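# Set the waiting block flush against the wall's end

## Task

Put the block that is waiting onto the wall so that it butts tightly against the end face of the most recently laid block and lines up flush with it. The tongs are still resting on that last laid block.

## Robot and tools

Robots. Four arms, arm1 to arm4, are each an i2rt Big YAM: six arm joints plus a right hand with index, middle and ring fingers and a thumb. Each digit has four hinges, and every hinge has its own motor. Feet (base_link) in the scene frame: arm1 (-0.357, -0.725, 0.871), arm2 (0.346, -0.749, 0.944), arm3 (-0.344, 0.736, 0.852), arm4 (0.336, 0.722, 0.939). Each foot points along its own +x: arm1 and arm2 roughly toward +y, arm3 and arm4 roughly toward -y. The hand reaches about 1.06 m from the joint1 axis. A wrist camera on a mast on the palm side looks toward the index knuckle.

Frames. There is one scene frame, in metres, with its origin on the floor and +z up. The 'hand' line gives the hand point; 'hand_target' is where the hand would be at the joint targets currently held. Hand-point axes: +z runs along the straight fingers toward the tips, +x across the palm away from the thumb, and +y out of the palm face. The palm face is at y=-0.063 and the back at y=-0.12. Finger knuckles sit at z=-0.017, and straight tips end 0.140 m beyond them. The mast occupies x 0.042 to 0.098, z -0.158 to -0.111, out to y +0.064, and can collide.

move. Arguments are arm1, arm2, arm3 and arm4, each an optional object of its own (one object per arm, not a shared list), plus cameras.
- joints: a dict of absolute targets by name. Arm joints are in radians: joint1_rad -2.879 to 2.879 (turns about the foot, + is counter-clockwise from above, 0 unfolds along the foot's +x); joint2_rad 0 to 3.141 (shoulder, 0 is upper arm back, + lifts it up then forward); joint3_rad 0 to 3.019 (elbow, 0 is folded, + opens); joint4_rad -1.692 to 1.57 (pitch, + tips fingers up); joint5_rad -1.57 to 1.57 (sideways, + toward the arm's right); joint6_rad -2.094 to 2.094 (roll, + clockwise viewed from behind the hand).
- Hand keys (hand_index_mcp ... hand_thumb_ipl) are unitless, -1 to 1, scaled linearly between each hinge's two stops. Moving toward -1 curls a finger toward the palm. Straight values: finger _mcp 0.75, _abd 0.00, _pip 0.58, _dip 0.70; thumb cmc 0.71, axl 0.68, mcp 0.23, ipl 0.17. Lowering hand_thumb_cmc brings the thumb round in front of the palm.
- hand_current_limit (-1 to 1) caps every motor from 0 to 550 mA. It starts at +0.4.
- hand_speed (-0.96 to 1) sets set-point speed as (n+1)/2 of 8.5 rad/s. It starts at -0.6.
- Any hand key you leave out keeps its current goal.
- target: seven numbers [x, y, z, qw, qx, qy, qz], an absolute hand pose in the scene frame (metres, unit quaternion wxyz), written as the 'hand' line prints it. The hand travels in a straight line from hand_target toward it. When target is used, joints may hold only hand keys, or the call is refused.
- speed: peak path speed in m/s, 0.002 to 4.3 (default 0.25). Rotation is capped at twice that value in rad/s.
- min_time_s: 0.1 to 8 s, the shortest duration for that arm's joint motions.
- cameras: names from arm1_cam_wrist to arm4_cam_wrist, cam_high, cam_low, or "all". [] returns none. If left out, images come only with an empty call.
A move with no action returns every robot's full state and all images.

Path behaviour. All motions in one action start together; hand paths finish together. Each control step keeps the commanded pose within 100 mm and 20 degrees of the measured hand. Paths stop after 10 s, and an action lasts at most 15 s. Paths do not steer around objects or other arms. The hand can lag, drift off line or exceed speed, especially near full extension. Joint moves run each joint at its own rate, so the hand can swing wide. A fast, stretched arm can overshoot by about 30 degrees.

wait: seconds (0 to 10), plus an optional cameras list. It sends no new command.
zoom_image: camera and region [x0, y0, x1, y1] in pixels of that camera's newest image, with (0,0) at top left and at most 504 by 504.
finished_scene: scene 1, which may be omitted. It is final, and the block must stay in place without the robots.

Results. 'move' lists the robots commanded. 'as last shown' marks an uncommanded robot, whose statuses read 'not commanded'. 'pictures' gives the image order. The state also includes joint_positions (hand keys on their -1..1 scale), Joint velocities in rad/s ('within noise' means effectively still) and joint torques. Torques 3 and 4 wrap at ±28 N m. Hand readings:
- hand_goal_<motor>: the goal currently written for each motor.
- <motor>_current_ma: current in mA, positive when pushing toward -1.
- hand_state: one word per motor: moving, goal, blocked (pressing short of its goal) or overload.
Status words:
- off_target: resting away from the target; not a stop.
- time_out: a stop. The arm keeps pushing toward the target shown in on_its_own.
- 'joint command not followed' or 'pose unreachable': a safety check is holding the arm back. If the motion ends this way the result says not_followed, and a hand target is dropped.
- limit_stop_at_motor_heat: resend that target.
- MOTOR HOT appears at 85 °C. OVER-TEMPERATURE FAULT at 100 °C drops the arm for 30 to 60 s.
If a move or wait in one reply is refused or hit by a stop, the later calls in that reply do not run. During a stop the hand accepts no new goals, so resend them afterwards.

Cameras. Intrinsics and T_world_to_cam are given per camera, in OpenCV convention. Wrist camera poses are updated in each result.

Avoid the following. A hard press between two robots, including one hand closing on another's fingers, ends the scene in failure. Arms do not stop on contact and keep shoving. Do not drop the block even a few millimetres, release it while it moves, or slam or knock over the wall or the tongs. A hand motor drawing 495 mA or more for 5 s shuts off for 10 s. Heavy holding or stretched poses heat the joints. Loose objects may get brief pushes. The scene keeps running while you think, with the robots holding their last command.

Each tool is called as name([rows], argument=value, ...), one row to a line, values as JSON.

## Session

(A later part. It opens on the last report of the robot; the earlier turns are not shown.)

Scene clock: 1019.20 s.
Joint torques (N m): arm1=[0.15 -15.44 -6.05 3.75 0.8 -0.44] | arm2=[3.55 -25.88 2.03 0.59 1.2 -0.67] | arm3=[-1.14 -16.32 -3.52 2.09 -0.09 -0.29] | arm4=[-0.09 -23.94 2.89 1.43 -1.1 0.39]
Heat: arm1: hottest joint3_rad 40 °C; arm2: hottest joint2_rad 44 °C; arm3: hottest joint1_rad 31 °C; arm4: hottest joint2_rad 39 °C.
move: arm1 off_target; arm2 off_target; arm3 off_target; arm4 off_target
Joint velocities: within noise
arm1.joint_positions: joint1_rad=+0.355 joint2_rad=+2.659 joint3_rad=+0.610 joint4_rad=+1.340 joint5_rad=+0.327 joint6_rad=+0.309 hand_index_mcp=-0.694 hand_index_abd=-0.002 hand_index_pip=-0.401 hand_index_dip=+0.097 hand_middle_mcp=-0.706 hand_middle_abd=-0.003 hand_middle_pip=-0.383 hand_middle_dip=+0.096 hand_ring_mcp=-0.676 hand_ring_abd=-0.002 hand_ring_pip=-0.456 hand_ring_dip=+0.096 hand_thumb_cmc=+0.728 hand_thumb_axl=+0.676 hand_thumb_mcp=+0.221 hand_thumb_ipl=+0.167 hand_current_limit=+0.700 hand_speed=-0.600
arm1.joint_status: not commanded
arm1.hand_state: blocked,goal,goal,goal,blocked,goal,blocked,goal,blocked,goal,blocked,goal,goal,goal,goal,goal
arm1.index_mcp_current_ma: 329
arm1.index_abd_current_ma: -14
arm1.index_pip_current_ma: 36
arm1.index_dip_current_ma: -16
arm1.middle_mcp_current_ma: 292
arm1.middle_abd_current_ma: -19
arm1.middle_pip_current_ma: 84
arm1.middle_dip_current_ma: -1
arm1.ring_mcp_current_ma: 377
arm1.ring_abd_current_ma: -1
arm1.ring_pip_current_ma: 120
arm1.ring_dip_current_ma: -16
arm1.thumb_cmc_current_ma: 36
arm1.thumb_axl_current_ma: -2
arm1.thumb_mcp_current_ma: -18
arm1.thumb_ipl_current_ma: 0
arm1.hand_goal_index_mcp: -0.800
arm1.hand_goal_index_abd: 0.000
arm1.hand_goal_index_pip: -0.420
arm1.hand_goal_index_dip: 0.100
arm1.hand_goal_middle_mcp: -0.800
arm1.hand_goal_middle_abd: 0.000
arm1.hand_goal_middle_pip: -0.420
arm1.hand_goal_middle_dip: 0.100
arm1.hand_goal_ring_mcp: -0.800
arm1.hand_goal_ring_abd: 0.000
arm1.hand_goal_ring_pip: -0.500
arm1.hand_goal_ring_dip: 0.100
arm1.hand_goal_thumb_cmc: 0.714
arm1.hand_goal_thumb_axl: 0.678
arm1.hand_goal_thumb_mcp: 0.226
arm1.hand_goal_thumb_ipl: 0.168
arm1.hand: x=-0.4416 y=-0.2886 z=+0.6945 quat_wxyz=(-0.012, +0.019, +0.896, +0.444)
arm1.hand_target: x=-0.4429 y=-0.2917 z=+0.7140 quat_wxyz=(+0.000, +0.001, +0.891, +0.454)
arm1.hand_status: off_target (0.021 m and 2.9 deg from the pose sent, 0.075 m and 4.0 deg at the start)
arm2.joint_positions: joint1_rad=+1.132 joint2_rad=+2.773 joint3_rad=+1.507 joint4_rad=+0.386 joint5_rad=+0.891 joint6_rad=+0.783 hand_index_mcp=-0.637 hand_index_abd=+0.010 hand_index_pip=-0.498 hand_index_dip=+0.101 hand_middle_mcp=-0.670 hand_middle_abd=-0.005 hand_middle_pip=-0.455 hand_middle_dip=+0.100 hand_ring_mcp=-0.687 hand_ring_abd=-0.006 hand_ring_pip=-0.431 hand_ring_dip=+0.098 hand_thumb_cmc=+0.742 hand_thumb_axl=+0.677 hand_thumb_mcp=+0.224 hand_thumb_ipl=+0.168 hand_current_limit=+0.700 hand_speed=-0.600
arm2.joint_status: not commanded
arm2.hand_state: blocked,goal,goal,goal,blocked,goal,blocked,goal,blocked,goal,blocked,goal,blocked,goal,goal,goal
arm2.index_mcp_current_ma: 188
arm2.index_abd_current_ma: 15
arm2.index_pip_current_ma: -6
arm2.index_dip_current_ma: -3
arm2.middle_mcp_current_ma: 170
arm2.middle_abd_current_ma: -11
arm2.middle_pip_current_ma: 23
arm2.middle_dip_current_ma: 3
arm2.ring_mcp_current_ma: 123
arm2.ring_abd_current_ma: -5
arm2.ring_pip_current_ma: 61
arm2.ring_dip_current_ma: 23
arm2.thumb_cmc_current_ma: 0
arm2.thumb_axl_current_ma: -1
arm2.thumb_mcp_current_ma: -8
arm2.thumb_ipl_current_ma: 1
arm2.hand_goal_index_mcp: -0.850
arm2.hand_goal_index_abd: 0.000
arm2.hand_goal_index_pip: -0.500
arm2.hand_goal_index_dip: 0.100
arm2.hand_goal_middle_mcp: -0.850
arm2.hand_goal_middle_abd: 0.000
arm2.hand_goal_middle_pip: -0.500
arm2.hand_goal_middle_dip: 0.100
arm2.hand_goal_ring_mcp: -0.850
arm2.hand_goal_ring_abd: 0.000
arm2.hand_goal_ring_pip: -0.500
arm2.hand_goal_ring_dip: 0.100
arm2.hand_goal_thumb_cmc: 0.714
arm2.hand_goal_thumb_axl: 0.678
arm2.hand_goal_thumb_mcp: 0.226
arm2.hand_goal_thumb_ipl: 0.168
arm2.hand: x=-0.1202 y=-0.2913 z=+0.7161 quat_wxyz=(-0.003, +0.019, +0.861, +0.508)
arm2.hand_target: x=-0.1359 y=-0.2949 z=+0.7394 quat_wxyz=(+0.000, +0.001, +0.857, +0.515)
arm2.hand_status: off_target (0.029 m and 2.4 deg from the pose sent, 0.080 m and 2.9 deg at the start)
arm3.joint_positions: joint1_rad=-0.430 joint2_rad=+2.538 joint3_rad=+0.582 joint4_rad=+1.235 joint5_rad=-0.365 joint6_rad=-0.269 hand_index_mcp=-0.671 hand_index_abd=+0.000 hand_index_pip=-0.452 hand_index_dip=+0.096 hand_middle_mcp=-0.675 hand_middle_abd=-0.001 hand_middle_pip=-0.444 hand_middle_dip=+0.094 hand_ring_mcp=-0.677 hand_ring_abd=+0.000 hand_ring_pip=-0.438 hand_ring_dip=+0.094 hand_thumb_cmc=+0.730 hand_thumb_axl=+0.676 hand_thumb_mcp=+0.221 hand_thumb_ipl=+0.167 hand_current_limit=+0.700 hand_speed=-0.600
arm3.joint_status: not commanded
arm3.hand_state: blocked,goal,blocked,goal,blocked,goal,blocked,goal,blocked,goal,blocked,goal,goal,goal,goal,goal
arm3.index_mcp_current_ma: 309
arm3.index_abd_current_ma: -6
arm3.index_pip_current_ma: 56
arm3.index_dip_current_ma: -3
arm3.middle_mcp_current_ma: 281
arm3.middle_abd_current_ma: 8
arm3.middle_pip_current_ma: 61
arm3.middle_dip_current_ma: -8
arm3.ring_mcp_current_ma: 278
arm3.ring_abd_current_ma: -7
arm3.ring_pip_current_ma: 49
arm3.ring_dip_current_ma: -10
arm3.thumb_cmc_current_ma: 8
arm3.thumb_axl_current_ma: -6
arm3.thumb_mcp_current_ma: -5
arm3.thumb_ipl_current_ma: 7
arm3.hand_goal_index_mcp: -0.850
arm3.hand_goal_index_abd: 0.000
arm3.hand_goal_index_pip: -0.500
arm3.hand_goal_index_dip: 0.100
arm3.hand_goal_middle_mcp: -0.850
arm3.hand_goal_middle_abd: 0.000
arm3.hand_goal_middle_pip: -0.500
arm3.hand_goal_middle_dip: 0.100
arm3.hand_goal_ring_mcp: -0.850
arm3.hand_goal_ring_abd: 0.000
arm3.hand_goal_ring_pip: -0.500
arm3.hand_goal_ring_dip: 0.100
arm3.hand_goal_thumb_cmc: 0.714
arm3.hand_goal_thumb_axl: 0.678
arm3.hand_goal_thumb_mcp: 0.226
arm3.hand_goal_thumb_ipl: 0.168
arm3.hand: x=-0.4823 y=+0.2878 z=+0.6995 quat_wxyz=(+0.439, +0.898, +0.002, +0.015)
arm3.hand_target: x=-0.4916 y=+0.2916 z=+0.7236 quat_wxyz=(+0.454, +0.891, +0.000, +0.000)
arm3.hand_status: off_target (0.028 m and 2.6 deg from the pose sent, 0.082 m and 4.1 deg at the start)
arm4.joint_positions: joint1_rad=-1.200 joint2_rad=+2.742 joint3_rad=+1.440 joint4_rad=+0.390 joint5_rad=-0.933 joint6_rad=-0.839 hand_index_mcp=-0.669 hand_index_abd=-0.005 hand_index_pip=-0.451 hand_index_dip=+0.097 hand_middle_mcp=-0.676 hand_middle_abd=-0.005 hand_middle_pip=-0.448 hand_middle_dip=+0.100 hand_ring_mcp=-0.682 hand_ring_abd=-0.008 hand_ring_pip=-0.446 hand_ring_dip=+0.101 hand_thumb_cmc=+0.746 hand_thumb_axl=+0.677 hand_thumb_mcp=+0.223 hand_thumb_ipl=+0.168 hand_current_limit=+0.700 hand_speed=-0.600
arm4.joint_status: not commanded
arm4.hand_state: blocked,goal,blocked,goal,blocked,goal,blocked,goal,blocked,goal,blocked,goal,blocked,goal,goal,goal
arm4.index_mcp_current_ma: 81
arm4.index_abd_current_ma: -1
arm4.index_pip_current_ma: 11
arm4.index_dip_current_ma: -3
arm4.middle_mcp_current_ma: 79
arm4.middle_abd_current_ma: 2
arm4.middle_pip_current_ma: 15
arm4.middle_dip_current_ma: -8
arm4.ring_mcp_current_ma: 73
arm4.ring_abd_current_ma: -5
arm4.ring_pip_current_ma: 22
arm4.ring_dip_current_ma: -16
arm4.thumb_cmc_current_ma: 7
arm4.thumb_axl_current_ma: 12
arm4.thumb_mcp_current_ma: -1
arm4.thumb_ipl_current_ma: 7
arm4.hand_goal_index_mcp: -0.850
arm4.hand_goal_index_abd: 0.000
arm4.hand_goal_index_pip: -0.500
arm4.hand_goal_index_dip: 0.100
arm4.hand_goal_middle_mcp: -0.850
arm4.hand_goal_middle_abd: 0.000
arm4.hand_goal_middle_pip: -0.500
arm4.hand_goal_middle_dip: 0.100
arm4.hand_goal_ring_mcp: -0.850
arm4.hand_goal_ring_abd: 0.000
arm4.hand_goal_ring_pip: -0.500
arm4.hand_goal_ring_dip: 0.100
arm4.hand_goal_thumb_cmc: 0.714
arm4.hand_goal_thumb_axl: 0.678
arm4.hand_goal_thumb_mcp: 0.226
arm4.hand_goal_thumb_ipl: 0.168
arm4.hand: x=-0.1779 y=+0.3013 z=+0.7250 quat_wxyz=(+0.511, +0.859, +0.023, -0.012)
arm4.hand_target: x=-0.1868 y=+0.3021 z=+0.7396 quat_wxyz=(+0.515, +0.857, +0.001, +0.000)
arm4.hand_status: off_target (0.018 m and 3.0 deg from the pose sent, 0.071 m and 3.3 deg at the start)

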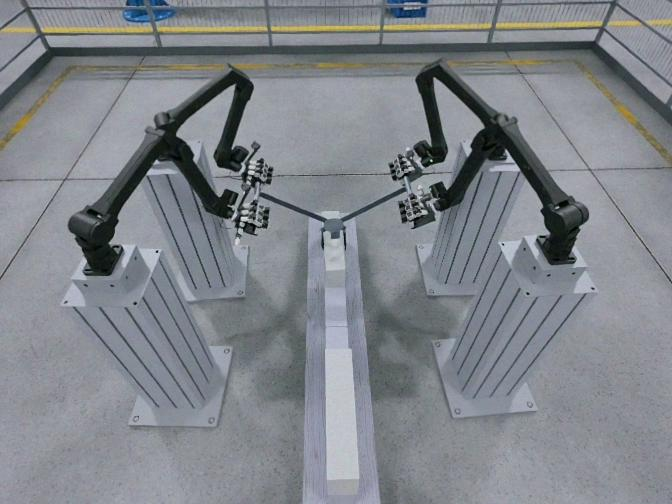

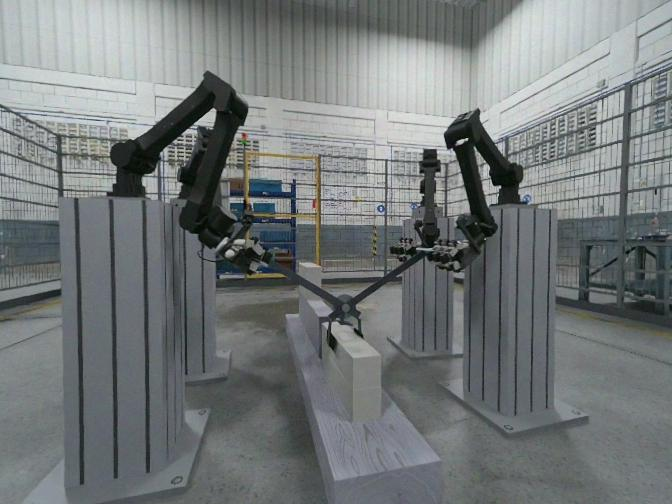

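move(arm1={"target": [-0.443, -0.266, 0.637, 0, 0, 0.9239, 0.3827], "speed": 0.08, "joints": {"hand_index_mcp": -0.74, "hand_middle_mcp": -0.74, "hand_ring_mcp": -0.72}}, arm2={"target": [-0.136, -0.266, 0.660, 0, 0, 0.8988, 0.4384], "speed": 0.08, "joints": {"hand_index_mcp": -0.75, "hand_middle_mcp": -0.75, "hand_ring_mcp": -0.75}}, arm3={"target": [-0.492, 0.267, 0.644, 0.3827, 0.9239, 0, 0], "speed": 0.08, "joints": {"hand_index_mcp": -0.72, "hand_middle_mcp": -0.72, "hand_ring_mcp": -0.72}}, arm4={"target": [-0.187, 0.277, 0.664, 0.4384, 0.8988, 0, 0], "speed": 0.08, "joints": {"hand_index_mcp": -0.78, "hand_middle_mcp": -0.78, "hand_ring_mcp": -0.78}}, cameras=["cam_high","cam_low"])

zoom_image(camera="cam_low", region=[220, 240, 460, 420])

zoom_image(camera="cam_high", region=[280, 190, 390, 280])

Scene clock: 1051.07 s.
Joint torques (N m): arm1=[-1.73 -14.45 -0.58 2.73 0.72 -0.35] | arm2=[1.79 -22.71 6.42 0.17 0.28 -0.39] | arm3=[0.97 -13.92 0.53 1.07 0.08 -0.27] | arm4=[0.67 -21.3 6.53 0.85 -0.86 0.32]
Heat: arm1: hottest joint3_rad 41 °C; arm2: hottest joint2_rad 43 °C; arm3: hottest joint1_rad 31 °C; arm4: hottest joint2_rad 41 °C.
move: arm1 off_target; arm2 off_target; arm3 off_target; arm4 off_target
Joint velocities: within noise
arm1.joint_positions: joint1_rad=+0.332 joint2_rad=+2.715 joint3_rad=+0.703 joint4_rad=+1.125 joint5_rad=+0.255 joint6_rad=+0.316 hand_index_mcp=-0.696 hand_index_abd=+0.001 hand_index_pip=-0.408 hand_index_dip=+0.097 hand_middle_mcp=-0.703 hand_middle_abd=+0.001 hand_middle_pip=-0.390 hand_middle_dip=+0.096 hand_ring_mcp=-0.669 hand_ring_abd=+0.001 hand_ring_pip=-0.463 hand_ring_dip=+0.095 hand_thumb_cmc=+0.728 hand_thumb_axl=+0.676 hand_thumb_mcp=+0.221 hand_thumb_ipl=+0.167 hand_current_limit=+0.700 hand_speed=-0.600
arm1.joint_status: hand_index_mcp off_target (ended at -0.696, target -0.740); hand_middle_mcp off_target (ended at -0.703, target -0.740); hand_ring_mcp off_target (ended at -0.669, target -0.720)
arm1.hand_state: blocked,goal,goal,goal,blocked,goal,blocked,goal,blocked,goal,blocked,goal,goal,goal,goal,goal
arm1.index_mcp_current_ma: 121
arm1.index_abd_current_ma: -8
arm1.index_pip_current_ma: 24
arm1.index_dip_current_ma: -17
arm1.middle_mcp_current_ma: 110
arm1.middle_abd_current_ma: -14
arm1.middle_pip_current_ma: 67
arm1.middle_dip_current_ma: -16
arm1.ring_mcp_current_ma: 140
arm1.ring_abd_current_ma: 4
arm1.ring_pip_current_ma: 91
arm1.ring_dip_current_ma: -16
arm1.thumb_cmc_current_ma: 36
arm1.thumb_axl_current_ma: -8
arm1.thumb_mcp_current_ma: -10
arm1.thumb_ipl_current_ma: 2
arm1.hand_goal_index_mcp: -0.740
arm1.hand_goal_index_abd: 0.000
arm1.hand_goal_index_pip: -0.420
arm1.hand_goal_index_dip: 0.100
arm1.hand_goal_middle_mcp: -0.740
arm1.hand_goal_middle_abd: 0.000
arm1.hand_goal_middle_pip: -0.420
arm1.hand_goal_middle_dip: 0.100
arm1.hand_goal_ring_mcp: -0.720
arm1.hand_goal_ring_abd: 0.000
arm1.hand_goal_ring_pip: -0.500
arm1.hand_goal_ring_dip: 0.100
arm1.hand_goal_thumb_cmc: 0.714
arm1.hand_goal_thumb_axl: 0.678
arm1.hand_goal_thumb_mcp: 0.226
arm1.hand_goal_thumb_ipl: 0.168
arm1.hand: x=-0.4433 y=-0.2871 z=+0.6248 quat_wxyz=(-0.007, +0.005, +0.933, +0.359)
arm1.hand_target: x=-0.4427 y=-0.2667 z=+0.6374 quat_wxyz=(+0.001, +0.001, +0.924, +0.382)
arm1.hand_status: off_target (0.024 m and 3.0 deg from the pose sent, 0.062 m and 8.1 deg at the start)
arm2.joint_positions: joint1_rad=+1.109 joint2_rad=+2.843 joint3_rad=+1.610 joint4_rad=+0.211 joint5_rad=+0.760 joint6_rad=+0.837 hand_index_mcp=-0.660 hand_index_abd=+0.004 hand_index_pip=-0.476 hand_index_dip=+0.101 hand_middle_mcp=-0.672 hand_middle_abd=-0.001 hand_middle_pip=-0.452 hand_middle_dip=+0.099 hand_ring_mcp=-0.684 hand_ring_abd=-0.002 hand_ring_pip=-0.433 hand_ring_dip=+0.098 hand_thumb_cmc=+0.742 hand_thumb_axl=+0.677 hand_thumb_mcp=+0.224 hand_thumb_ipl=+0.168 hand_current_limit=+0.700 hand_speed=-0.600
arm2.joint_status: hand_index_mcp off_target (ended at -0.660, target -0.750); hand_middle_mcp off_target (ended at -0.672, target -0.750); hand_ring_mcp off_target (ended at -0.684, target -0.750)
arm2.hand_state: blocked,goal,blocked,goal,blocked,goal,blocked,goal,blocked,goal,blocked,goal,blocked,goal,goal,goal
arm2.index_mcp_current_ma: 63
arm2.index_abd_current_ma: -6
arm2.index_pip_current_ma: 7
arm2.index_dip_current_ma: 0
arm2.middle_mcp_current_ma: 75
arm2.middle_abd_current_ma: -5
arm2.middle_pip_current_ma: 19
arm2.middle_dip_current_ma: 16
arm2.ring_mcp_current_ma: 41
arm2.ring_abd_current_ma: 1
arm2.ring_pip_current_ma: 53
arm2.ring_dip_current_ma: 12
arm2.thumb_cmc_current_ma: 22
arm2.thumb_axl_current_ma: 4
arm2.thumb_mcp_current_ma: 8
arm2.thumb_ipl_current_ma: -9
arm2.hand_goal_index_mcp: -0.750
arm2.hand_goal_index_abd: 0.000
arm2.hand_goal_index_pip: -0.500
arm2.hand_goal_index_dip: 0.100
arm2.hand_goal_middle_mcp: -0.750
arm2.hand_goal_middle_abd: 0.000
arm2.hand_goal_middle_pip: -0.500
arm2.hand_goal_middle_dip: 0.100
arm2.hand_goal_ring_mcp: -0.750
arm2.hand_goal_ring_abd: 0.000
arm2.hand_goal_ring_pip: -0.500
arm2.hand_goal_ring_dip: 0.100
arm2.hand_goal_thumb_cmc: 0.714
arm2.hand_goal_thumb_axl: 0.678
arm2.hand_goal_thumb_mcp: 0.226
arm2.hand_goal_thumb_ipl: 0.168
arm2.hand: x=-0.1243 y=-0.2798 z=+0.6572 quat_wxyz=(+0.005, +0.002, +0.900, +0.437)
arm2.hand_target: x=-0.1354 y=-0.2665 z=+0.6608 quat_wxyz=(+0.000, +0.000, +0.899, +0.438)
arm2.hand_status: off_target (0.018 m and 0.6 deg from the pose sent, 0.064 m and 9.3 deg at the start)
arm3.joint_positions: joint1_rad=-0.409 joint2_rad=+2.606 joint3_rad=+0.686 joint4_rad=+1.050 joint5_rad=-0.291 joint6_rad=-0.288 hand_index_mcp=-0.663 hand_index_abd=-0.001 hand_index_pip=-0.468 hand_index_dip=+0.096 hand_middle_mcp=-0.666 hand_middle_abd=-0.001 hand_middle_pip=-0.463 hand_middle_dip=+0.094 hand_ring_mcp=-0.669 hand_ring_abd=-0.001 hand_ring_pip=-0.458 hand_ring_dip=+0.094 hand_thumb_cmc=+0.729 hand_thumb_axl=+0.676 hand_thumb_mcp=+0.221 hand_thumb_ipl=+0.167 hand_current_limit=+0.700 hand_speed=-0.600
arm3.joint_status: hand_index_mcp off_target (ended at -0.663, target -0.720); hand_middle_mcp off_target (ended at -0.666, target -0.720); hand_ring_mcp off_target (ended at -0.669, target -0.720)
arm3.hand_state: blocked,goal,blocked,goal,blocked,goal,blocked,goal,blocked,goal,blocked,goal,goal,goal,goal,goal
arm3.index_mcp_current_ma: 66
arm3.index_abd_current_ma: -4
arm3.index_pip_current_ma: 25
arm3.index_dip_current_ma: 3
arm3.middle_mcp_current_ma: 47
arm3.middle_abd_current_ma: 9
arm3.middle_pip_current_ma: 38
arm3.middle_dip_current_ma: -13
arm3.ring_mcp_current_ma: 46
arm3.ring_abd_current_ma: -10
arm3.ring_pip_current_ma: 29
arm3.ring_dip_current_ma: -7
arm3.thumb_cmc_current_ma: 10
arm3.thumb_axl_current_ma: -9
arm3.thumb_mcp_current_ma: -5
arm3.thumb_ipl_current_ma: 8
arm3.hand_goal_index_mcp: -0.720
arm3.hand_goal_index_abd: 0.000
arm3.hand_goal_index_pip: -0.500
arm3.hand_goal_index_dip: 0.100
arm3.hand_goal_middle_mcp: -0.720
arm3.hand_goal_middle_abd: 0.000
arm3.hand_goal_middle_pip: -0.500
arm3.hand_goal_middle_dip: 0.100
arm3.hand_goal_ring_mcp: -0.720
arm3.hand_goal_ring_abd: 0.000
arm3.hand_goal_ring_pip: -0.500
arm3.hand_goal_ring_dip: 0.100
arm3.hand_goal_thumb_cmc: 0.714
arm3.hand_goal_thumb_axl: 0.678
arm3.hand_goal_thumb_mcp: 0.226
arm3.hand_goal_thumb_ipl: 0.168
arm3.on_its_own: hand_ring_pip moved -0.020 toward your old target -0.500
arm3.hand: x=-0.4860 y=+0.2805 z=+0.6336 quat_wxyz=(+0.368, +0.930, -0.007, +0.011)
arm3.hand_target: x=-0.4919 y=+0.2673 z=+0.6442 quat_wxyz=(+0.383, +0.924, +0.000, +0.000)
arm3.hand_status: off_target (0.018 m and 2.4 deg from the pose sent, 0.060 m and 7.3 deg at the start)
arm4.joint_positions: joint1_rad=-1.164 joint2_rad=+2.814 joint3_rad=+1.537 joint4_rad=+0.232 joint5_rad=-0.782 joint6_rad=-0.905 hand_index_mcp=-0.660 hand_index_abd=-0.010 hand_index_pip=-0.457 hand_index_dip=+0.097 hand_middle_mcp=-0.676 hand_middle_abd=-0.010 hand_middle_pip=-0.442 hand_middle_dip=+0.096 hand_ring_mcp=-0.683 hand_ring_abd=-0.010 hand_ring_pip=-0.446 hand_ring_dip=+0.101 hand_thumb_cmc=+0.746 hand_thumb_axl=+0.677 hand_thumb_mcp=+0.222 hand_thumb_ipl=+0.168 hand_current_limit=+0.700 hand_speed=-0.600
arm4.joint_status: hand_index_mcp off_target (ended at -0.660, target -0.780); hand_middle_mcp off_target (ended at -0.676, target -0.780); hand_ring_mcp off_target (ended at -0.683, target -0.780)
arm4.hand_state: blocked,goal,blocked,goal,blocked,goal,blocked,goal,blocked,goal,blocked,goal,blocked,goal,goal,goal
arm4.index_mcp_current_ma: 40
arm4.index_abd_current_ma: -1
arm4.index_pip_current_ma: 10
arm4.index_dip_current_ma: 6
arm4.middle_mcp_current_ma: 31
arm4.middle_abd_current_ma: 5
arm4.middle_pip_current_ma: 13
arm4.middle_dip_current_ma: -7
arm4.ring_mcp_current_ma: 21
arm4.ring_abd_current_ma: -4
arm4.ring_pip_current_ma: 15
arm4.ring_dip_current_ma: -14
arm4.thumb_cmc_current_ma: 9
arm4.thumb_axl_current_ma: 0
arm4.thumb_mcp_current_ma: -10
arm4.thumb_ipl_current_ma: -8
arm4.hand_goal_index_mcp: -0.780
arm4.hand_goal_index_abd: 0.000
arm4.hand_goal_index_pip: -0.500
arm4.hand_goal_index_dip: 0.100
arm4.hand_goal_middle_mcp: -0.780
arm4.hand_goal_middle_abd: 0.000
arm4.hand_goal_middle_pip: -0.500
arm4.hand_goal_middle_dip: 0.100
arm4.hand_goal_ring_mcp: -0.780
arm4.hand_goal_ring_abd: 0.000
arm4.hand_goal_ring_pip: -0.500
arm4.hand_goal_ring_dip: 0.100
arm4.hand_goal_thumb_cmc: 0.714
arm4.hand_goal_thumb_axl: 0.678
arm4.hand_goal_thumb_mcp: 0.226
arm4.hand_goal_thumb_ipl: 0.168
arm4.hand: x=-0.1781 y=+0.2855 z=+0.6621 quat_wxyz=(+0.436, +0.900, +0.015, -0.011)
arm4.hand_target: x=-0.1865 y=+0.2773 z=+0.6641 quat_wxyz=(+0.438, +0.899, +0.000, +0.000)
arm4.hand_status: off_target (0.012 m and 2.2 deg from the pose sent, 0.066 m and 9.9 deg at the start)

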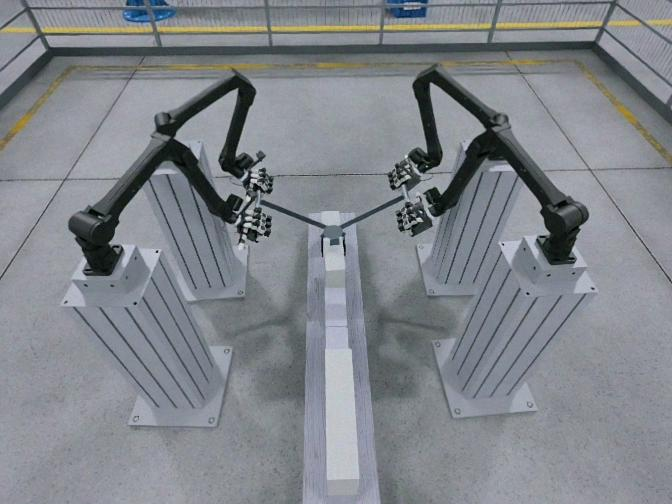

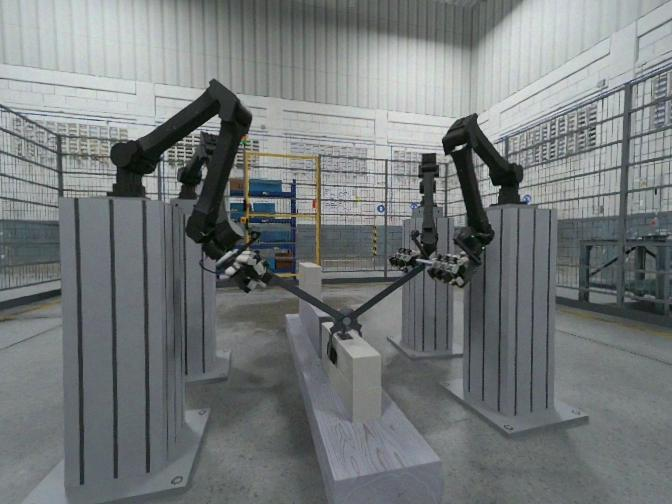

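Scaled by 2.100 from the camera's image (finer frame: 960x720).

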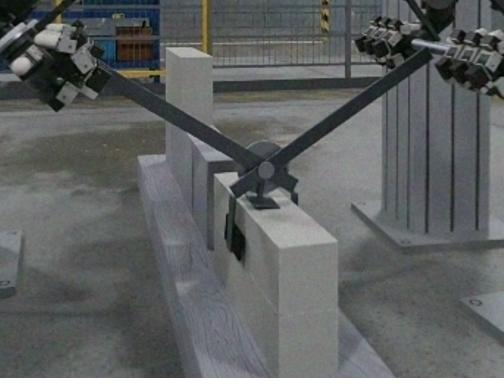

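Scaled by 4.582 from the camera's image (finer frame: 960x720).

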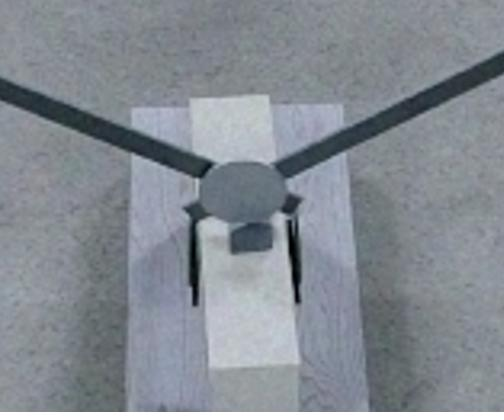

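move(arm1={"target": [-0.443, -0.250, 0.690, 0, 0, 0.9239, 0.3827], "speed": 0.08}, arm2={"target": [-0.136, -0.248, 0.713, 0, 0, 0.8988, 0.4384], "speed": 0.08}, arm3={"target": [-0.492, 0.251, 0.697, 0.3827, 0.9239, 0, 0], "speed": 0.08}, arm4={"target": [-0.187, 0.257, 0.717, 0.4384, 0.8988, 0, 0], "speed": 0.08}, cameras=["cam_high","cam_low"])

zoom_image(camera="cam_low", region=[220, 240, 460, 420])

zoom_image(camera="cam_high", region=[280, 190, 390, 280])

Scene clock: 1058.83 s.
Joint torques (N m): arm1=[-1.2 -19.72 -2.99 3.59 1.04 -0.54] | arm2=[1.38 -28.69 3.47 0.05 1.05 -0.75] | arm3=[0.79 -20.78 -1.66 1.99 -0.46 -0.11] | arm4=[1.67 -27.75 2.99 0.76 -1.84 0.64]
Heat: arm1: hottest joint3_rad 40 °C; arm2: hottest joint2_rad 42 °C; arm3: hottest joint1_rad 31 °C; arm4: hottest joint2_rad 41 °C.
move: arm1 off_target; arm2 off_target; arm3 off_target; arm4 off_target
Joint velocities: within noise
arm1.joint_positions: joint1_rad=+0.310 joint2_rad=+2.597 joint3_rad=+0.669 joint4_rad=+1.001 joint5_rad=+0.238 joint6_rad=+0.324 hand_index_mcp=-0.695 hand_index_abd=+0.000 hand_index_pip=-0.408 hand_index_dip=+0.097 hand_middle_mcp=-0.699 hand_middle_abd=+0.000 hand_middle_pip=-0.398 hand_middle_dip=+0.096 hand_ring_mcp=-0.668 hand_ring_abd=+0.000 hand_ring_pip=-0.465 hand_ring_dip=+0.095 hand_thumb_cmc=+0.727 hand_thumb_axl=+0.676 hand_thumb_mcp=+0.221 hand_thumb_ipl=+0.167 hand_current_limit=+0.700 hand_speed=-0.600
arm1.joint_status: not commanded
arm1.hand_state: blocked,goal,goal,goal,blocked,goal,blocked,goal,blocked,goal,blocked,goal,goal,goal,goal,goal
arm1.index_mcp_current_ma: 128
arm1.index_abd_current_ma: -2
arm1.index_pip_current_ma: 24
arm1.index_dip_current_ma: -12
arm1.middle_mcp_current_ma: 115
arm1.middle_abd_current_ma: -6
arm1.middle_pip_current_ma: 42
arm1.middle_dip_current_ma: -12
arm1.ring_mcp_current_ma: 140
arm1.ring_abd_current_ma: 4
arm1.ring_pip_current_ma: 84
arm1.ring_dip_current_ma: -22
arm1.thumb_cmc_current_ma: 35
arm1.thumb_axl_current_ma: -8
arm1.thumb_mcp_current_ma: -11
arm1.thumb_ipl_current_ma: 7
arm1.hand_goal_index_mcp: -0.740
arm1.hand_goal_index_abd: 0.000
arm1.hand_goal_index_pip: -0.420
arm1.hand_goal_index_dip: 0.100
arm1.hand_goal_middle_mcp: -0.740
arm1.hand_goal_middle_abd: 0.000
arm1.hand_goal_middle_pip: -0.420
arm1.hand_goal_middle_dip: 0.100
arm1.hand_goal_ring_mcp: -0.720
arm1.hand_goal_ring_abd: 0.000
arm1.hand_goal_ring_pip: -0.500
arm1.hand_goal_ring_dip: 0.100
arm1.hand_goal_thumb_cmc: 0.714
arm1.hand_goal_thumb_axl: 0.678
arm1.hand_goal_thumb_mcp: 0.226
arm1.hand_goal_thumb_ipl: 0.168
arm1.hand: x=-0.4394 y=-0.2766 z=+0.6463 quat_wxyz=(-0.005, +0.014, +0.941, +0.339)
arm1.hand_target: x=-0.4423 y=-0.2513 z=+0.6879 quat_wxyz=(+0.002, +0.002, +0.924, +0.383)
arm1.hand_status: off_target (0.051 m and 5.6 deg from the pose sent, 0.075 m and 3.0 deg at the start)
arm2.joint_positions: joint1_rad=+1.087 joint2_rad=+2.796 joint3_rad=+1.581 joint4_rad=+0.189 joint5_rad=+0.729 joint6_rad=+0.840 hand_index_mcp=-0.663 hand_index_abd=+0.010 hand_index_pip=-0.473 hand_index_dip=+0.101 hand_middle_mcp=-0.671 hand_middle_abd=+0.003 hand_middle_pip=-0.449 hand_middle_dip=+0.099 hand_ring_mcp=-0.675 hand_ring_abd=+0.002 hand_ring_pip=-0.433 hand_ring_dip=+0.098 hand_thumb_cmc=+0.741 hand_thumb_axl=+0.677 hand_thumb_mcp=+0.224 hand_thumb_ipl=+0.168 hand_current_limit=+0.700 hand_speed=-0.600
arm2.joint_status: not commanded
arm2.hand_state: blocked,goal,blocked,goal,blocked,goal,blocked,goal,blocked,goal,blocked,goal,blocked,goal,goal,goal
arm2.index_mcp_current_ma: 59
arm2.index_abd_current_ma: -11
arm2.index_pip_current_ma: 13
arm2.index_dip_current_ma: 12
arm2.middle_mcp_current_ma: 54
arm2.middle_abd_current_ma: -14
arm2.middle_pip_current_ma: 22
arm2.middle_dip_current_ma: 2
arm2.ring_mcp_current_ma: 37
arm2.ring_abd_current_ma: 6
arm2.ring_pip_current_ma: 54
arm2.ring_dip_current_ma: 10
arm2.thumb_cmc_current_ma: 2
arm2.thumb_axl_current_ma: 0
arm2.thumb_mcp_current_ma: 7
arm2.thumb_ipl_current_ma: -14
arm2.hand_goal_index_mcp: -0.750
arm2.hand_goal_index_abd: 0.000
arm2.hand_goal_index_pip: -0.500
arm2.hand_goal_index_dip: 0.100
arm2.hand_goal_middle_mcp: -0.750
arm2.hand_goal_middle_abd: 0.000
arm2.hand_goal_middle_pip: -0.500
arm2.hand_goal_middle_dip: 0.100
arm2.hand_goal_ring_mcp: -0.750
arm2.hand_goal_ring_abd: 0.000
arm2.hand_goal_ring_pip: -0.500
arm2.hand_goal_ring_dip: 0.100
arm2.hand_goal_thumb_cmc: 0.714
arm2.hand_goal_thumb_axl: 0.678
arm2.hand_goal_thumb_mcp: 0.226
arm2.hand_goal_thumb_ipl: 0.168
arm2.hand: x=-0.1199 y=-0.2685 z=+0.6719 quat_wxyz=(+0.001, +0.008, +0.905, +0.425)
arm2.hand_target: x=-0.1350 y=-0.2483 z=+0.7126 quat_wxyz=(+0.000, +0.001, +0.899, +0.439)
arm2.hand_status: off_target (0.049 m and 1.9 deg from the pose sent, 0.065 m and 0.6 deg at the start)
arm3.joint_positions: joint1_rad=-0.389 joint2_rad=+2.498 joint3_rad=+0.666 joint4_rad=+0.910 joint5_rad=-0.266 joint6_rad=-0.292 hand_index_mcp=-0.659 hand_index_abd=-0.002 hand_index_pip=-0.473 hand_index_dip=+0.096 hand_middle_mcp=-0.661 hand_middle_abd=-0.002 hand_middle_pip=-0.470 hand_middle_dip=+0.094 hand_ring_mcp=-0.662 hand_ring_abd=-0.001 hand_ring_pip=-0.470 hand_ring_dip=+0.095 hand_thumb_cmc=+0.729 hand_thumb_axl=+0.676 hand_thumb_mcp=+0.221 hand_thumb_ipl=+0.167 hand_current_limit=+0.700 hand_speed=-0.600
arm3.joint_status: not commanded
arm3.hand_state: blocked,goal,blocked,goal,blocked,goal,blocked,goal,blocked,goal,blocked,goal,goal,goal,goal,goal
arm3.index_mcp_current_ma: 76
arm3.index_abd_current_ma: -1
arm3.index_pip_current_ma: 30
arm3.index_dip_current_ma: 1
arm3.middle_mcp_current_ma: 54
arm3.middle_abd_current_ma: 5
arm3.middle_pip_current_ma: 27
arm3.middle_dip_current_ma: -17
arm3.ring_mcp_current_ma: 49
arm3.ring_abd_current_ma: -5
arm3.ring_pip_current_ma: 15
arm3.ring_dip_current_ma: -7
arm3.thumb_cmc_current_ma: 8
arm3.thumb_axl_current_ma: -8
arm3.thumb_mcp_current_ma: -5
arm3.thumb_ipl_current_ma: 10
arm3.hand_goal_index_mcp: -0.720
arm3.hand_goal_index_abd: 0.000
arm3.hand_goal_index_pip: -0.500
arm3.hand_goal_index_dip: 0.100
arm3.hand_goal_middle_mcp: -0.720
arm3.hand_goal_middle_abd: 0.000
arm3.hand_goal_middle_pip: -0.500
arm3.hand_goal_middle_dip: 0.100
arm3.hand_goal_ring_mcp: -0.720
arm3.hand_goal_ring_abd: 0.000
arm3.hand_goal_ring_pip: -0.500
arm3.hand_goal_ring_dip: 0.100
arm3.hand_goal_thumb_cmc: 0.714
arm3.hand_goal_thumb_axl: 0.678
arm3.hand_goal_thumb_mcp: 0.226
arm3.hand_goal_thumb_ipl: 0.168
arm3.hand: x=-0.4841 y=+0.2703 z=+0.6496 quat_wxyz=(+0.342, +0.940, -0.004, +0.012)
arm3.hand_target: x=-0.4916 y=+0.2516 z=+0.6942 quat_wxyz=(+0.383, +0.924, +0.000, +0.000)
arm3.hand_status: off_target (0.052 m and 5.2 deg from the pose sent, 0.070 m and 2.4 deg at the start)
arm4.joint_positions: joint1_rad=-1.146 joint2_rad=+2.769 joint3_rad=+1.515 joint4_rad=+0.205 joint5_rad=-0.746 joint6_rad=-0.910 hand_index_mcp=-0.643 hand_index_abd=-0.015 hand_index_pip=-0.471 hand_index_dip=+0.097 hand_middle_mcp=-0.669 hand_middle_abd=-0.012 hand_middle_pip=-0.449 hand_middle_dip=+0.097 hand_ring_mcp=-0.678 hand_ring_abd=-0.010 hand_ring_pip=-0.455 hand_ring_dip=+0.101 hand_thumb_cmc=+0.745 hand_thumb_axl=+0.677 hand_thumb_mcp=+0.222 hand_thumb_ipl=+0.168 hand_current_limit=+0.700 hand_speed=-0.600
arm4.joint_status: not commanded
arm4.hand_state: blocked,goal,blocked,goal,blocked,goal,blocked,goal,blocked,goal,blocked,goal,blocked,goal,goal,goal
arm4.index_mcp_current_ma: 45
arm4.index_abd_current_ma: -5
arm4.index_pip_current_ma: 0
arm4.index_dip_current_ma: -2
arm4.middle_mcp_current_ma: 41
arm4.middle_abd_current_ma: 1
arm4.middle_pip_current_ma: 13
arm4.middle_dip_current_ma: -10
arm4.ring_mcp_current_ma: 24
arm4.ring_abd_current_ma: -9
arm4.ring_pip_current_ma: 9
arm4.ring_dip_current_ma: -11
arm4.thumb_cmc_current_ma: 11
arm4.thumb_axl_current_ma: 3
arm4.thumb_mcp_current_ma: 12
arm4.thumb_ipl_current_ma: 7
arm4.hand_goal_index_mcp: -0.780
arm4.hand_goal_index_abd: 0.000
arm4.hand_goal_index_pip: -0.500
arm4.hand_goal_index_dip: 0.100
arm4.hand_goal_middle_mcp: -0.780
arm4.hand_goal_middle_abd: 0.000
arm4.hand_goal_middle_pip: -0.500
arm4.hand_goal_middle_dip: 0.100
arm4.hand_goal_ring_mcp: -0.780
arm4.hand_goal_ring_abd: 0.000
arm4.hand_goal_ring_pip: -0.500
arm4.hand_goal_ring_dip: 0.100
arm4.hand_goal_thumb_cmc: 0.714
arm4.hand_goal_thumb_axl: 0.678
arm4.hand_goal_thumb_mcp: 0.226
arm4.hand_goal_thumb_ipl: 0.168
arm4.hand: x=-0.1774 y=+0.2752 z=+0.6759 quat_wxyz=(+0.422, +0.906, +0.020, -0.016)
arm4.hand_target: x=-0.1865 y=+0.2571 z=+0.7155 quat_wxyz=(+0.438, +0.899, +0.002, +0.001)
arm4.hand_status: off_target (0.046 m and 3.6 deg from the pose sent, 0.062 m and 2.2 deg at the start)

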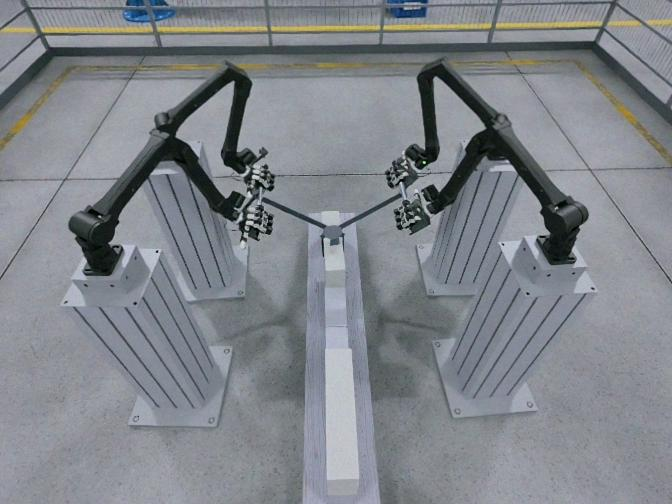

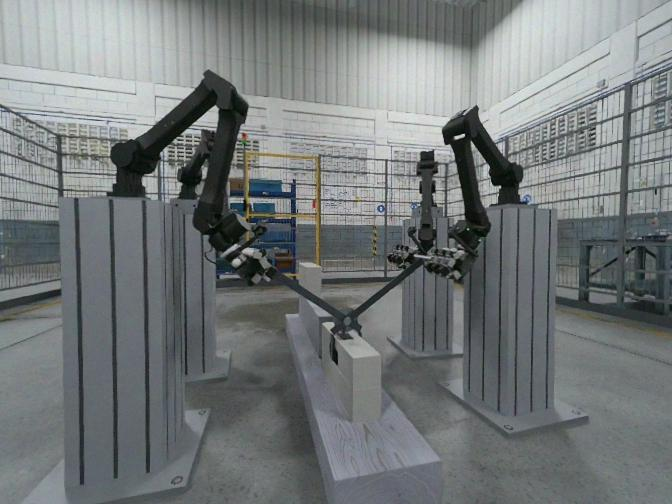

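Scaled by 2.100 from the camera's image (finer frame: 960x720).

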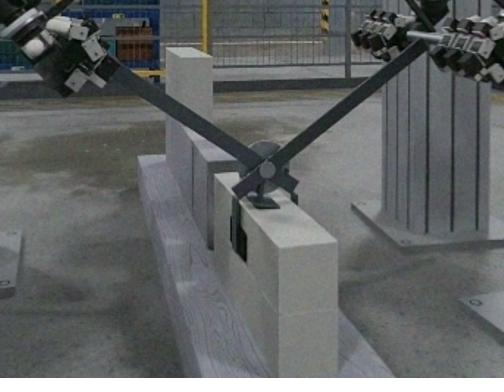

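Scaled by 4.582 from the camera's image (finer frame: 960x720).

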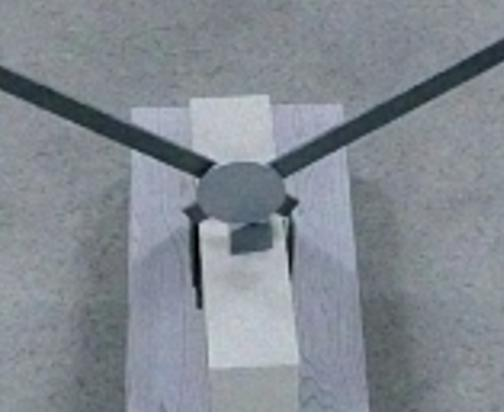

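move(arm1={"target": [-0.443, -0.250, 0.730, 0, 0, 0.9397, 0.3420], "speed": 0.08}, arm2={"target": [-0.140, -0.248, 0.755, 0, 0, 0.9135, 0.4067], "speed": 0.08}, arm3={"target": [-0.494, 0.251, 0.735, 0.3420, 0.9397, 0, 0], "speed": 0.08}, arm4={"target": [-0.190, 0.257, 0.758, 0.4067, 0.9135, 0, 0], "speed": 0.08}, cameras=["cam_high","cam_low"])

zoom_image(camera="cam_low", region=[220, 240, 460, 420])

zoom_image(camera="cam_high", region=[280, 190, 390, 280])

Scene clock: 1065.80 s.
Joint torques (N m): arm1=[1.26 -26.58 -6.84 4.9 1.23 -0.33] | arm2=[2.55 -33.14 2.81 -0.29 2.4 -0.67] | arm3=[-2.84 -26.7 -2.77 2.58 -0.45 -0.17] | arm4=[1.14 -31.33 3.85 0.51 -2.83 0.68]
Heat: arm1: hottest joint3_rad 40 °C; arm2: hottest joint2_rad 43 °C; arm3: hottest joint1_rad 31 °C; arm4: hottest joint2_rad 42 °C.
move: arm1 off_target; arm2 off_target; arm3 off_target; arm4 off_target
Joint velocities: within noise
arm1.joint_positions: joint1_rad=+0.266 joint2_rad=+2.489 joint3_rad=+0.666 joint4_rad=+0.755 joint5_rad=+0.202 joint6_rad=+0.315 hand_index_mcp=-0.580 hand_index_abd=+0.009 hand_index_pip=-0.418 hand_index_dip=+0.097 hand_middle_mcp=-0.617 hand_middle_abd=-0.003 hand_middle_pip=-0.417 hand_middle_dip=+0.096 hand_ring_mcp=-0.650 hand_ring_abd=-0.003 hand_ring_pip=-0.489 hand_ring_dip=+0.095 hand_thumb_cmc=+0.727 hand_thumb_axl=+0.676 hand_thumb_mcp=+0.221 hand_thumb_ipl=+0.167 hand_current_limit=+0.700 hand_speed=-0.600
arm1.joint_status: not commanded
arm1.hand_state: blocked,goal,goal,goal,blocked,goal,goal,goal,blocked,goal,goal,goal,goal,goal,goal,goal
arm1.index_mcp_current_ma: 474
arm1.index_abd_current_ma: 5
arm1.index_pip_current_ma: 3
arm1.index_dip_current_ma: -11
arm1.middle_mcp_current_ma: 395
arm1.middle_abd_current_ma: -11
arm1.middle_pip_current_ma: -5
arm1.middle_dip_current_ma: -9
arm1.ring_mcp_current_ma: 198
arm1.ring_abd_current_ma: -9
arm1.ring_pip_current_ma: 26
arm1.ring_dip_current_ma: -13
arm1.thumb_cmc_current_ma: 32
arm1.thumb_axl_current_ma: -11
arm1.thumb_mcp_current_ma: -22
arm1.thumb_ipl_current_ma: -7
arm1.hand_goal_index_mcp: -0.740
arm1.hand_goal_index_abd: 0.000
arm1.hand_goal_index_pip: -0.420
arm1.hand_goal_index_dip: 0.100
arm1.hand_goal_middle_mcp: -0.740
arm1.hand_goal_middle_abd: 0.000
arm1.hand_goal_middle_pip: -0.420
arm1.hand_goal_middle_dip: 0.100
arm1.hand_goal_ring_mcp: -0.720
arm1.hand_goal_ring_abd: 0.000
arm1.hand_goal_ring_pip: -0.500
arm1.hand_goal_ring_dip: 0.100
arm1.hand_goal_thumb_cmc: 0.714
arm1.hand_goal_thumb_axl: 0.678
arm1.hand_goal_thumb_mcp: 0.226
arm1.hand_goal_thumb_ipl: 0.168
arm1.on_its_own: hand_ring_pip moved -0.023 to your old target -0.500
arm1.hand: x=-0.4259 y=-0.2739 z=+0.6435 quat_wxyz=(+0.011, +0.018, +0.962, +0.272)
arm1.hand_target: x=-0.4409 y=-0.2505 z=+0.7180 quat_wxyz=(+0.001, +0.002, +0.940, +0.342)
arm1.hand_status: off_target (0.091 m and 8.8 deg from the pose sent, 0.088 m and 1.7 deg at the start)
arm2.joint_positions: joint1_rad=+1.072 joint2_rad=+2.740 joint3_rad=+1.534 joint4_rad=+0.068 joint5_rad=+0.647 joint6_rad=+0.874 hand_index_mcp=-0.589 hand_index_abd=+0.010 hand_index_pip=-0.494 hand_index_dip=+0.101 hand_middle_mcp=-0.633 hand_middle_abd=+0.012 hand_middle_pip=-0.463 hand_middle_dip=+0.099 hand_ring_mcp=-0.633 hand_ring_abd=+0.018 hand_ring_pip=-0.432 hand_ring_dip=+0.098 hand_thumb_cmc=+0.741 hand_thumb_axl=+0.677 hand_thumb_mcp=+0.224 hand_thumb_ipl=+0.168 hand_current_limit=+0.700 hand_speed=-0.600
arm2.joint_status: not commanded
arm2.hand_state: blocked,goal,goal,goal,blocked,goal,blocked,goal,blocked,goal,blocked,goal,blocked,goal,goal,goal
arm2.index_mcp_current_ma: 134
arm2.index_abd_current_ma: -10
arm2.index_pip_current_ma: -2
arm2.index_dip_current_ma: 5
arm2.middle_mcp_current_ma: 82
arm2.middle_abd_current_ma: 2
arm2.middle_pip_current_ma: 10
arm2.middle_dip_current_ma: -2
arm2.ring_mcp_current_ma: 70
arm2.ring_abd_current_ma: 13
arm2.ring_pip_current_ma: 51
arm2.ring_dip_current_ma: 3
arm2.thumb_cmc_current_ma: 8
arm2.thumb_axl_current_ma: -21
arm2.thumb_mcp_current_ma: -2
arm2.thumb_ipl_current_ma: 2
arm2.hand_goal_index_mcp: -0.750
arm2.hand_goal_index_abd: 0.000
arm2.hand_goal_index_pip: -0.500
arm2.hand_goal_index_dip: 0.100
arm2.hand_goal_middle_mcp: -0.750
arm2.hand_goal_middle_abd: 0.000
arm2.hand_goal_middle_pip: -0.500
arm2.hand_goal_middle_dip: 0.100
arm2.hand_goal_ring_mcp: -0.750
arm2.hand_goal_ring_abd: 0.000
arm2.hand_goal_ring_pip: -0.500
arm2.hand_goal_ring_dip: 0.100
arm2.hand_goal_thumb_cmc: 0.714
arm2.hand_goal_thumb_axl: 0.678
arm2.hand_goal_thumb_mcp: 0.226
arm2.hand_goal_thumb_ipl: 0.168
arm2.hand: x=-0.1072 y=-0.2722 z=+0.6697 quat_wxyz=(+0.016, +0.001, +0.929, +0.371)
arm2.hand_target: x=-0.1382 y=-0.2481 z=+0.7502 quat_wxyz=(+0.001, +0.002, +0.913, +0.407)
arm2.hand_status: off_target (0.095 m and 4.8 deg from the pose sent, 0.088 m and 2.5 deg at the start)
arm3.joint_positions: joint1_rad=-0.344 joint2_rad=+2.380 joint3_rad=+0.644 joint4_rad=+0.662 joint5_rad=-0.235 joint6_rad=-0.303 hand_index_mcp=-0.638 hand_index_abd=+0.005 hand_index_pip=-0.499 hand_index_dip=+0.096 hand_middle_mcp=-0.603 hand_middle_abd=+0.012 hand_middle_pip=-0.501 hand_middle_dip=+0.094 hand_ring_mcp=-0.567 hand_ring_abd=-0.008 hand_ring_pip=-0.497 hand_ring_dip=+0.094 hand_thumb_cmc=+0.729 hand_thumb_axl=+0.676 hand_thumb_mcp=+0.221 hand_thumb_ipl=+0.167 hand_current_limit=+0.700 hand_speed=-0.600
arm3.joint_status: not commanded
arm3.hand_state: blocked,goal,goal,goal,blocked,goal,goal,goal,blocked,goal,goal,goal,goal,goal,goal,goal
arm3.index_mcp_current_ma: 109
arm3.index_abd_current_ma: -2
arm3.index_pip_current_ma: 9
arm3.index_dip_current_ma: -3
arm3.middle_mcp_current_ma: 152
arm3.middle_abd_current_ma: 9
arm3.middle_pip_current_ma: 5
arm3.middle_dip_current_ma: -13
arm3.ring_mcp_current_ma: 232
arm3.ring_abd_current_ma: -5
arm3.ring_pip_current_ma: -4
arm3.ring_dip_current_ma: -9
arm3.thumb_cmc_current_ma: 8
arm3.thumb_axl_current_ma: -2
arm3.thumb_mcp_current_ma: -1
arm3.thumb_ipl_current_ma: 6
arm3.hand_goal_index_mcp: -0.720
arm3.hand_goal_index_abd: 0.000
arm3.hand_goal_index_pip: -0.500
arm3.hand_goal_index_dip: 0.100
arm3.hand_goal_middle_mcp: -0.720
arm3.hand_goal_middle_abd: 0.000
arm3.hand_goal_middle_pip: -0.500
arm3.hand_goal_middle_dip: 0.100
arm3.hand_goal_ring_mcp: -0.720
arm3.hand_goal_ring_abd: 0.000
arm3.hand_goal_ring_pip: -0.500
arm3.hand_goal_ring_dip: 0.100
arm3.hand_goal_thumb_cmc: 0.714
arm3.hand_goal_thumb_axl: 0.678
arm3.hand_goal_thumb_mcp: 0.226
arm3.hand_goal_thumb_ipl: 0.168
arm3.on_its_own: hand_index_pip moved -0.026 to your old target -0.500; hand_middle_pip moved -0.030 to your old target -0.500; hand_ring_pip moved -0.027 to your old target -0.500
arm3.hand: x=-0.4636 y=+0.2756 z=+0.6487 quat_wxyz=(+0.270, +0.962, +0.009, +0.029)
arm3.hand_target: x=-0.4923 y=+0.2518 z=+0.7244 quat_wxyz=(+0.342, +0.940, +0.001, -0.002)
arm3.hand_status: off_target (0.095 m and 9.3 deg from the pose sent, 0.088 m and 1.4 deg at the start)
arm4.joint_positions: joint1_rad=-1.140 joint2_rad=+2.697 joint3_rad=+1.447 joint4_rad=+0.078 joint5_rad=-0.673 joint6_rad=-0.960 hand_index_mcp=-0.606 hand_index_abd=-0.033 hand_index_pip=-0.443 hand_index_dip=+0.097 hand_middle_mcp=-0.627 hand_middle_abd=-0.023 hand_middle_pip=-0.465 hand_middle_dip=+0.096 hand_ring_mcp=-0.648 hand_ring_abd=-0.012 hand_ring_pip=-0.484 hand_ring_dip=+0.101 hand_thumb_cmc=+0.745 hand_thumb_axl=+0.677 hand_thumb_mcp=+0.222 hand_thumb_ipl=+0.168 hand_current_limit=+0.700 hand_speed=-0.600
arm4.joint_status: not commanded
arm4.hand_state: blocked,blocked,blocked,goal,blocked,blocked,blocked,goal,blocked,goal,goal,goal,blocked,goal,goal,goal
arm4.index_mcp_current_ma: 79
arm4.index_abd_current_ma: -8
arm4.index_pip_current_ma: 10
arm4.index_dip_current_ma: 8
arm4.middle_mcp_current_ma: 64
arm4.middle_abd_current_ma: 1
arm4.middle_pip_current_ma: 19
arm4.middle_dip_current_ma: -13
arm4.ring_mcp_current_ma: 56
arm4.ring_abd_current_ma: -11
arm4.ring_pip_current_ma: 6
arm4.ring_dip_current_ma: -8
arm4.thumb_cmc_current_ma: 15
arm4.thumb_axl_current_ma: 6
arm4.thumb_mcp_current_ma: 5
arm4.thumb_ipl_current_ma: 0
arm4.hand_goal_index_mcp: -0.780
arm4.hand_goal_index_abd: 0.000
arm4.hand_goal_index_pip: -0.500
arm4.hand_goal_index_dip: 0.100
arm4.hand_goal_middle_mcp: -0.780
arm4.hand_goal_middle_abd: 0.000
arm4.hand_goal_middle_pip: -0.500
arm4.hand_goal_middle_dip: 0.100
arm4.hand_goal_ring_mcp: -0.780
arm4.hand_goal_ring_abd: 0.000
arm4.hand_goal_ring_pip: -0.500
arm4.hand_goal_ring_dip: 0.100
arm4.hand_goal_thumb_cmc: 0.714
arm4.hand_goal_thumb_axl: 0.678
arm4.hand_goal_thumb_mcp: 0.226
arm4.hand_goal_thumb_ipl: 0.168
arm4.hand: x=-0.1609 y=+0.2844 z=+0.6777 quat_wxyz=(+0.370, +0.929, +0.015, +0.004)
arm4.hand_target: x=-0.1880 y=+0.2574 z=+0.7539 quat_wxyz=(+0.407, +0.913, +0.004, +0.001)
arm4.hand_status: off_target (0.090 m and 4.9 deg from the pose sent, 0.085 m and 3.5 deg at the start)

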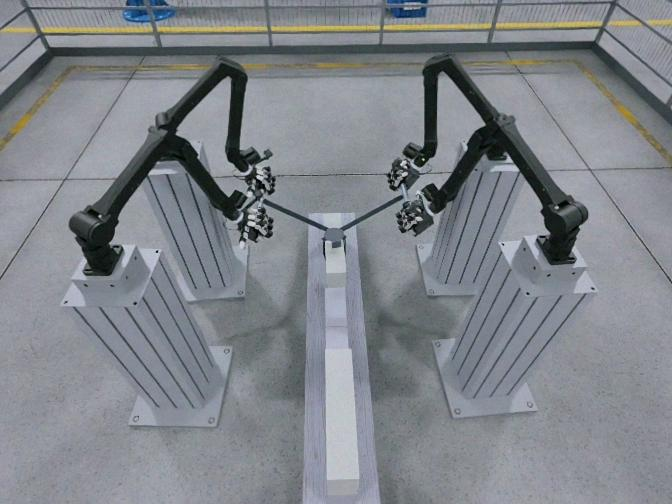

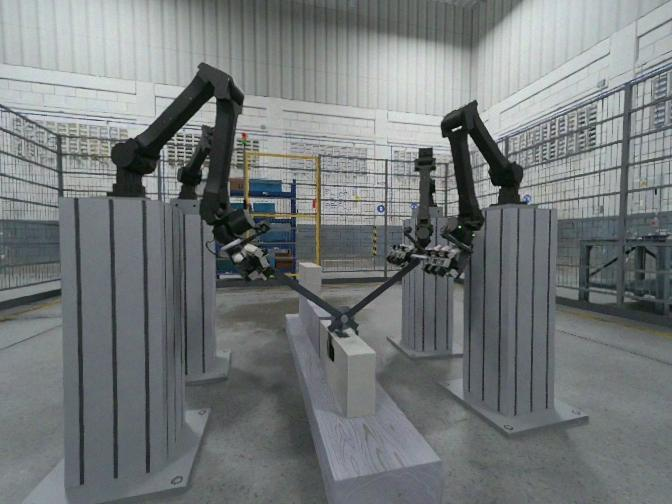

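Scaled by 2.100 from the camera's image (finer frame: 960x720).

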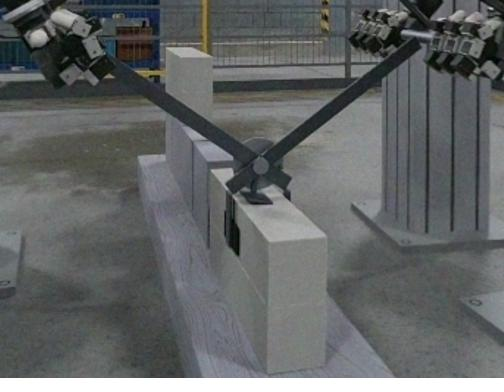

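Scaled by 4.582 from the camera's image (finer frame: 960x720).

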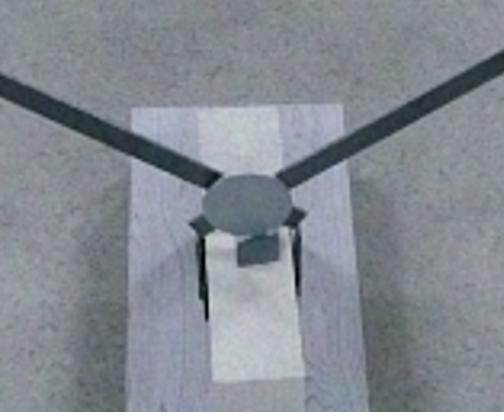

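zoom_image(camera="cam_low", region=[280, 300, 440, 460])

zoom_image(camera="cam_high", region=[290, 190, 370, 300])

Scaled by 3.150 from the camera's image (finer frame: 960x720).

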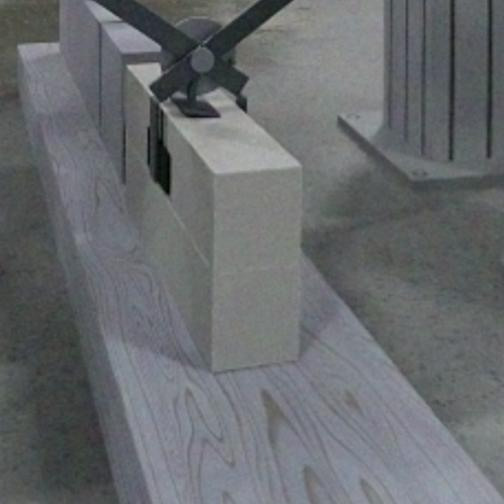

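Scaled by 4.582 from the camera's image (finer frame: 960x720).

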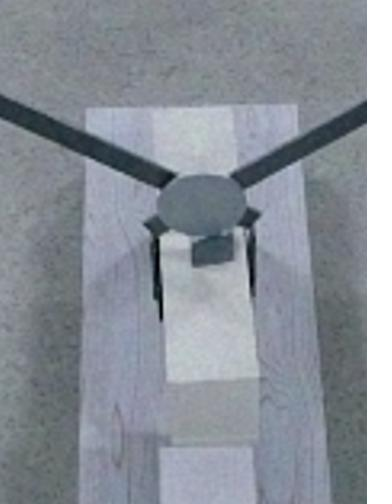

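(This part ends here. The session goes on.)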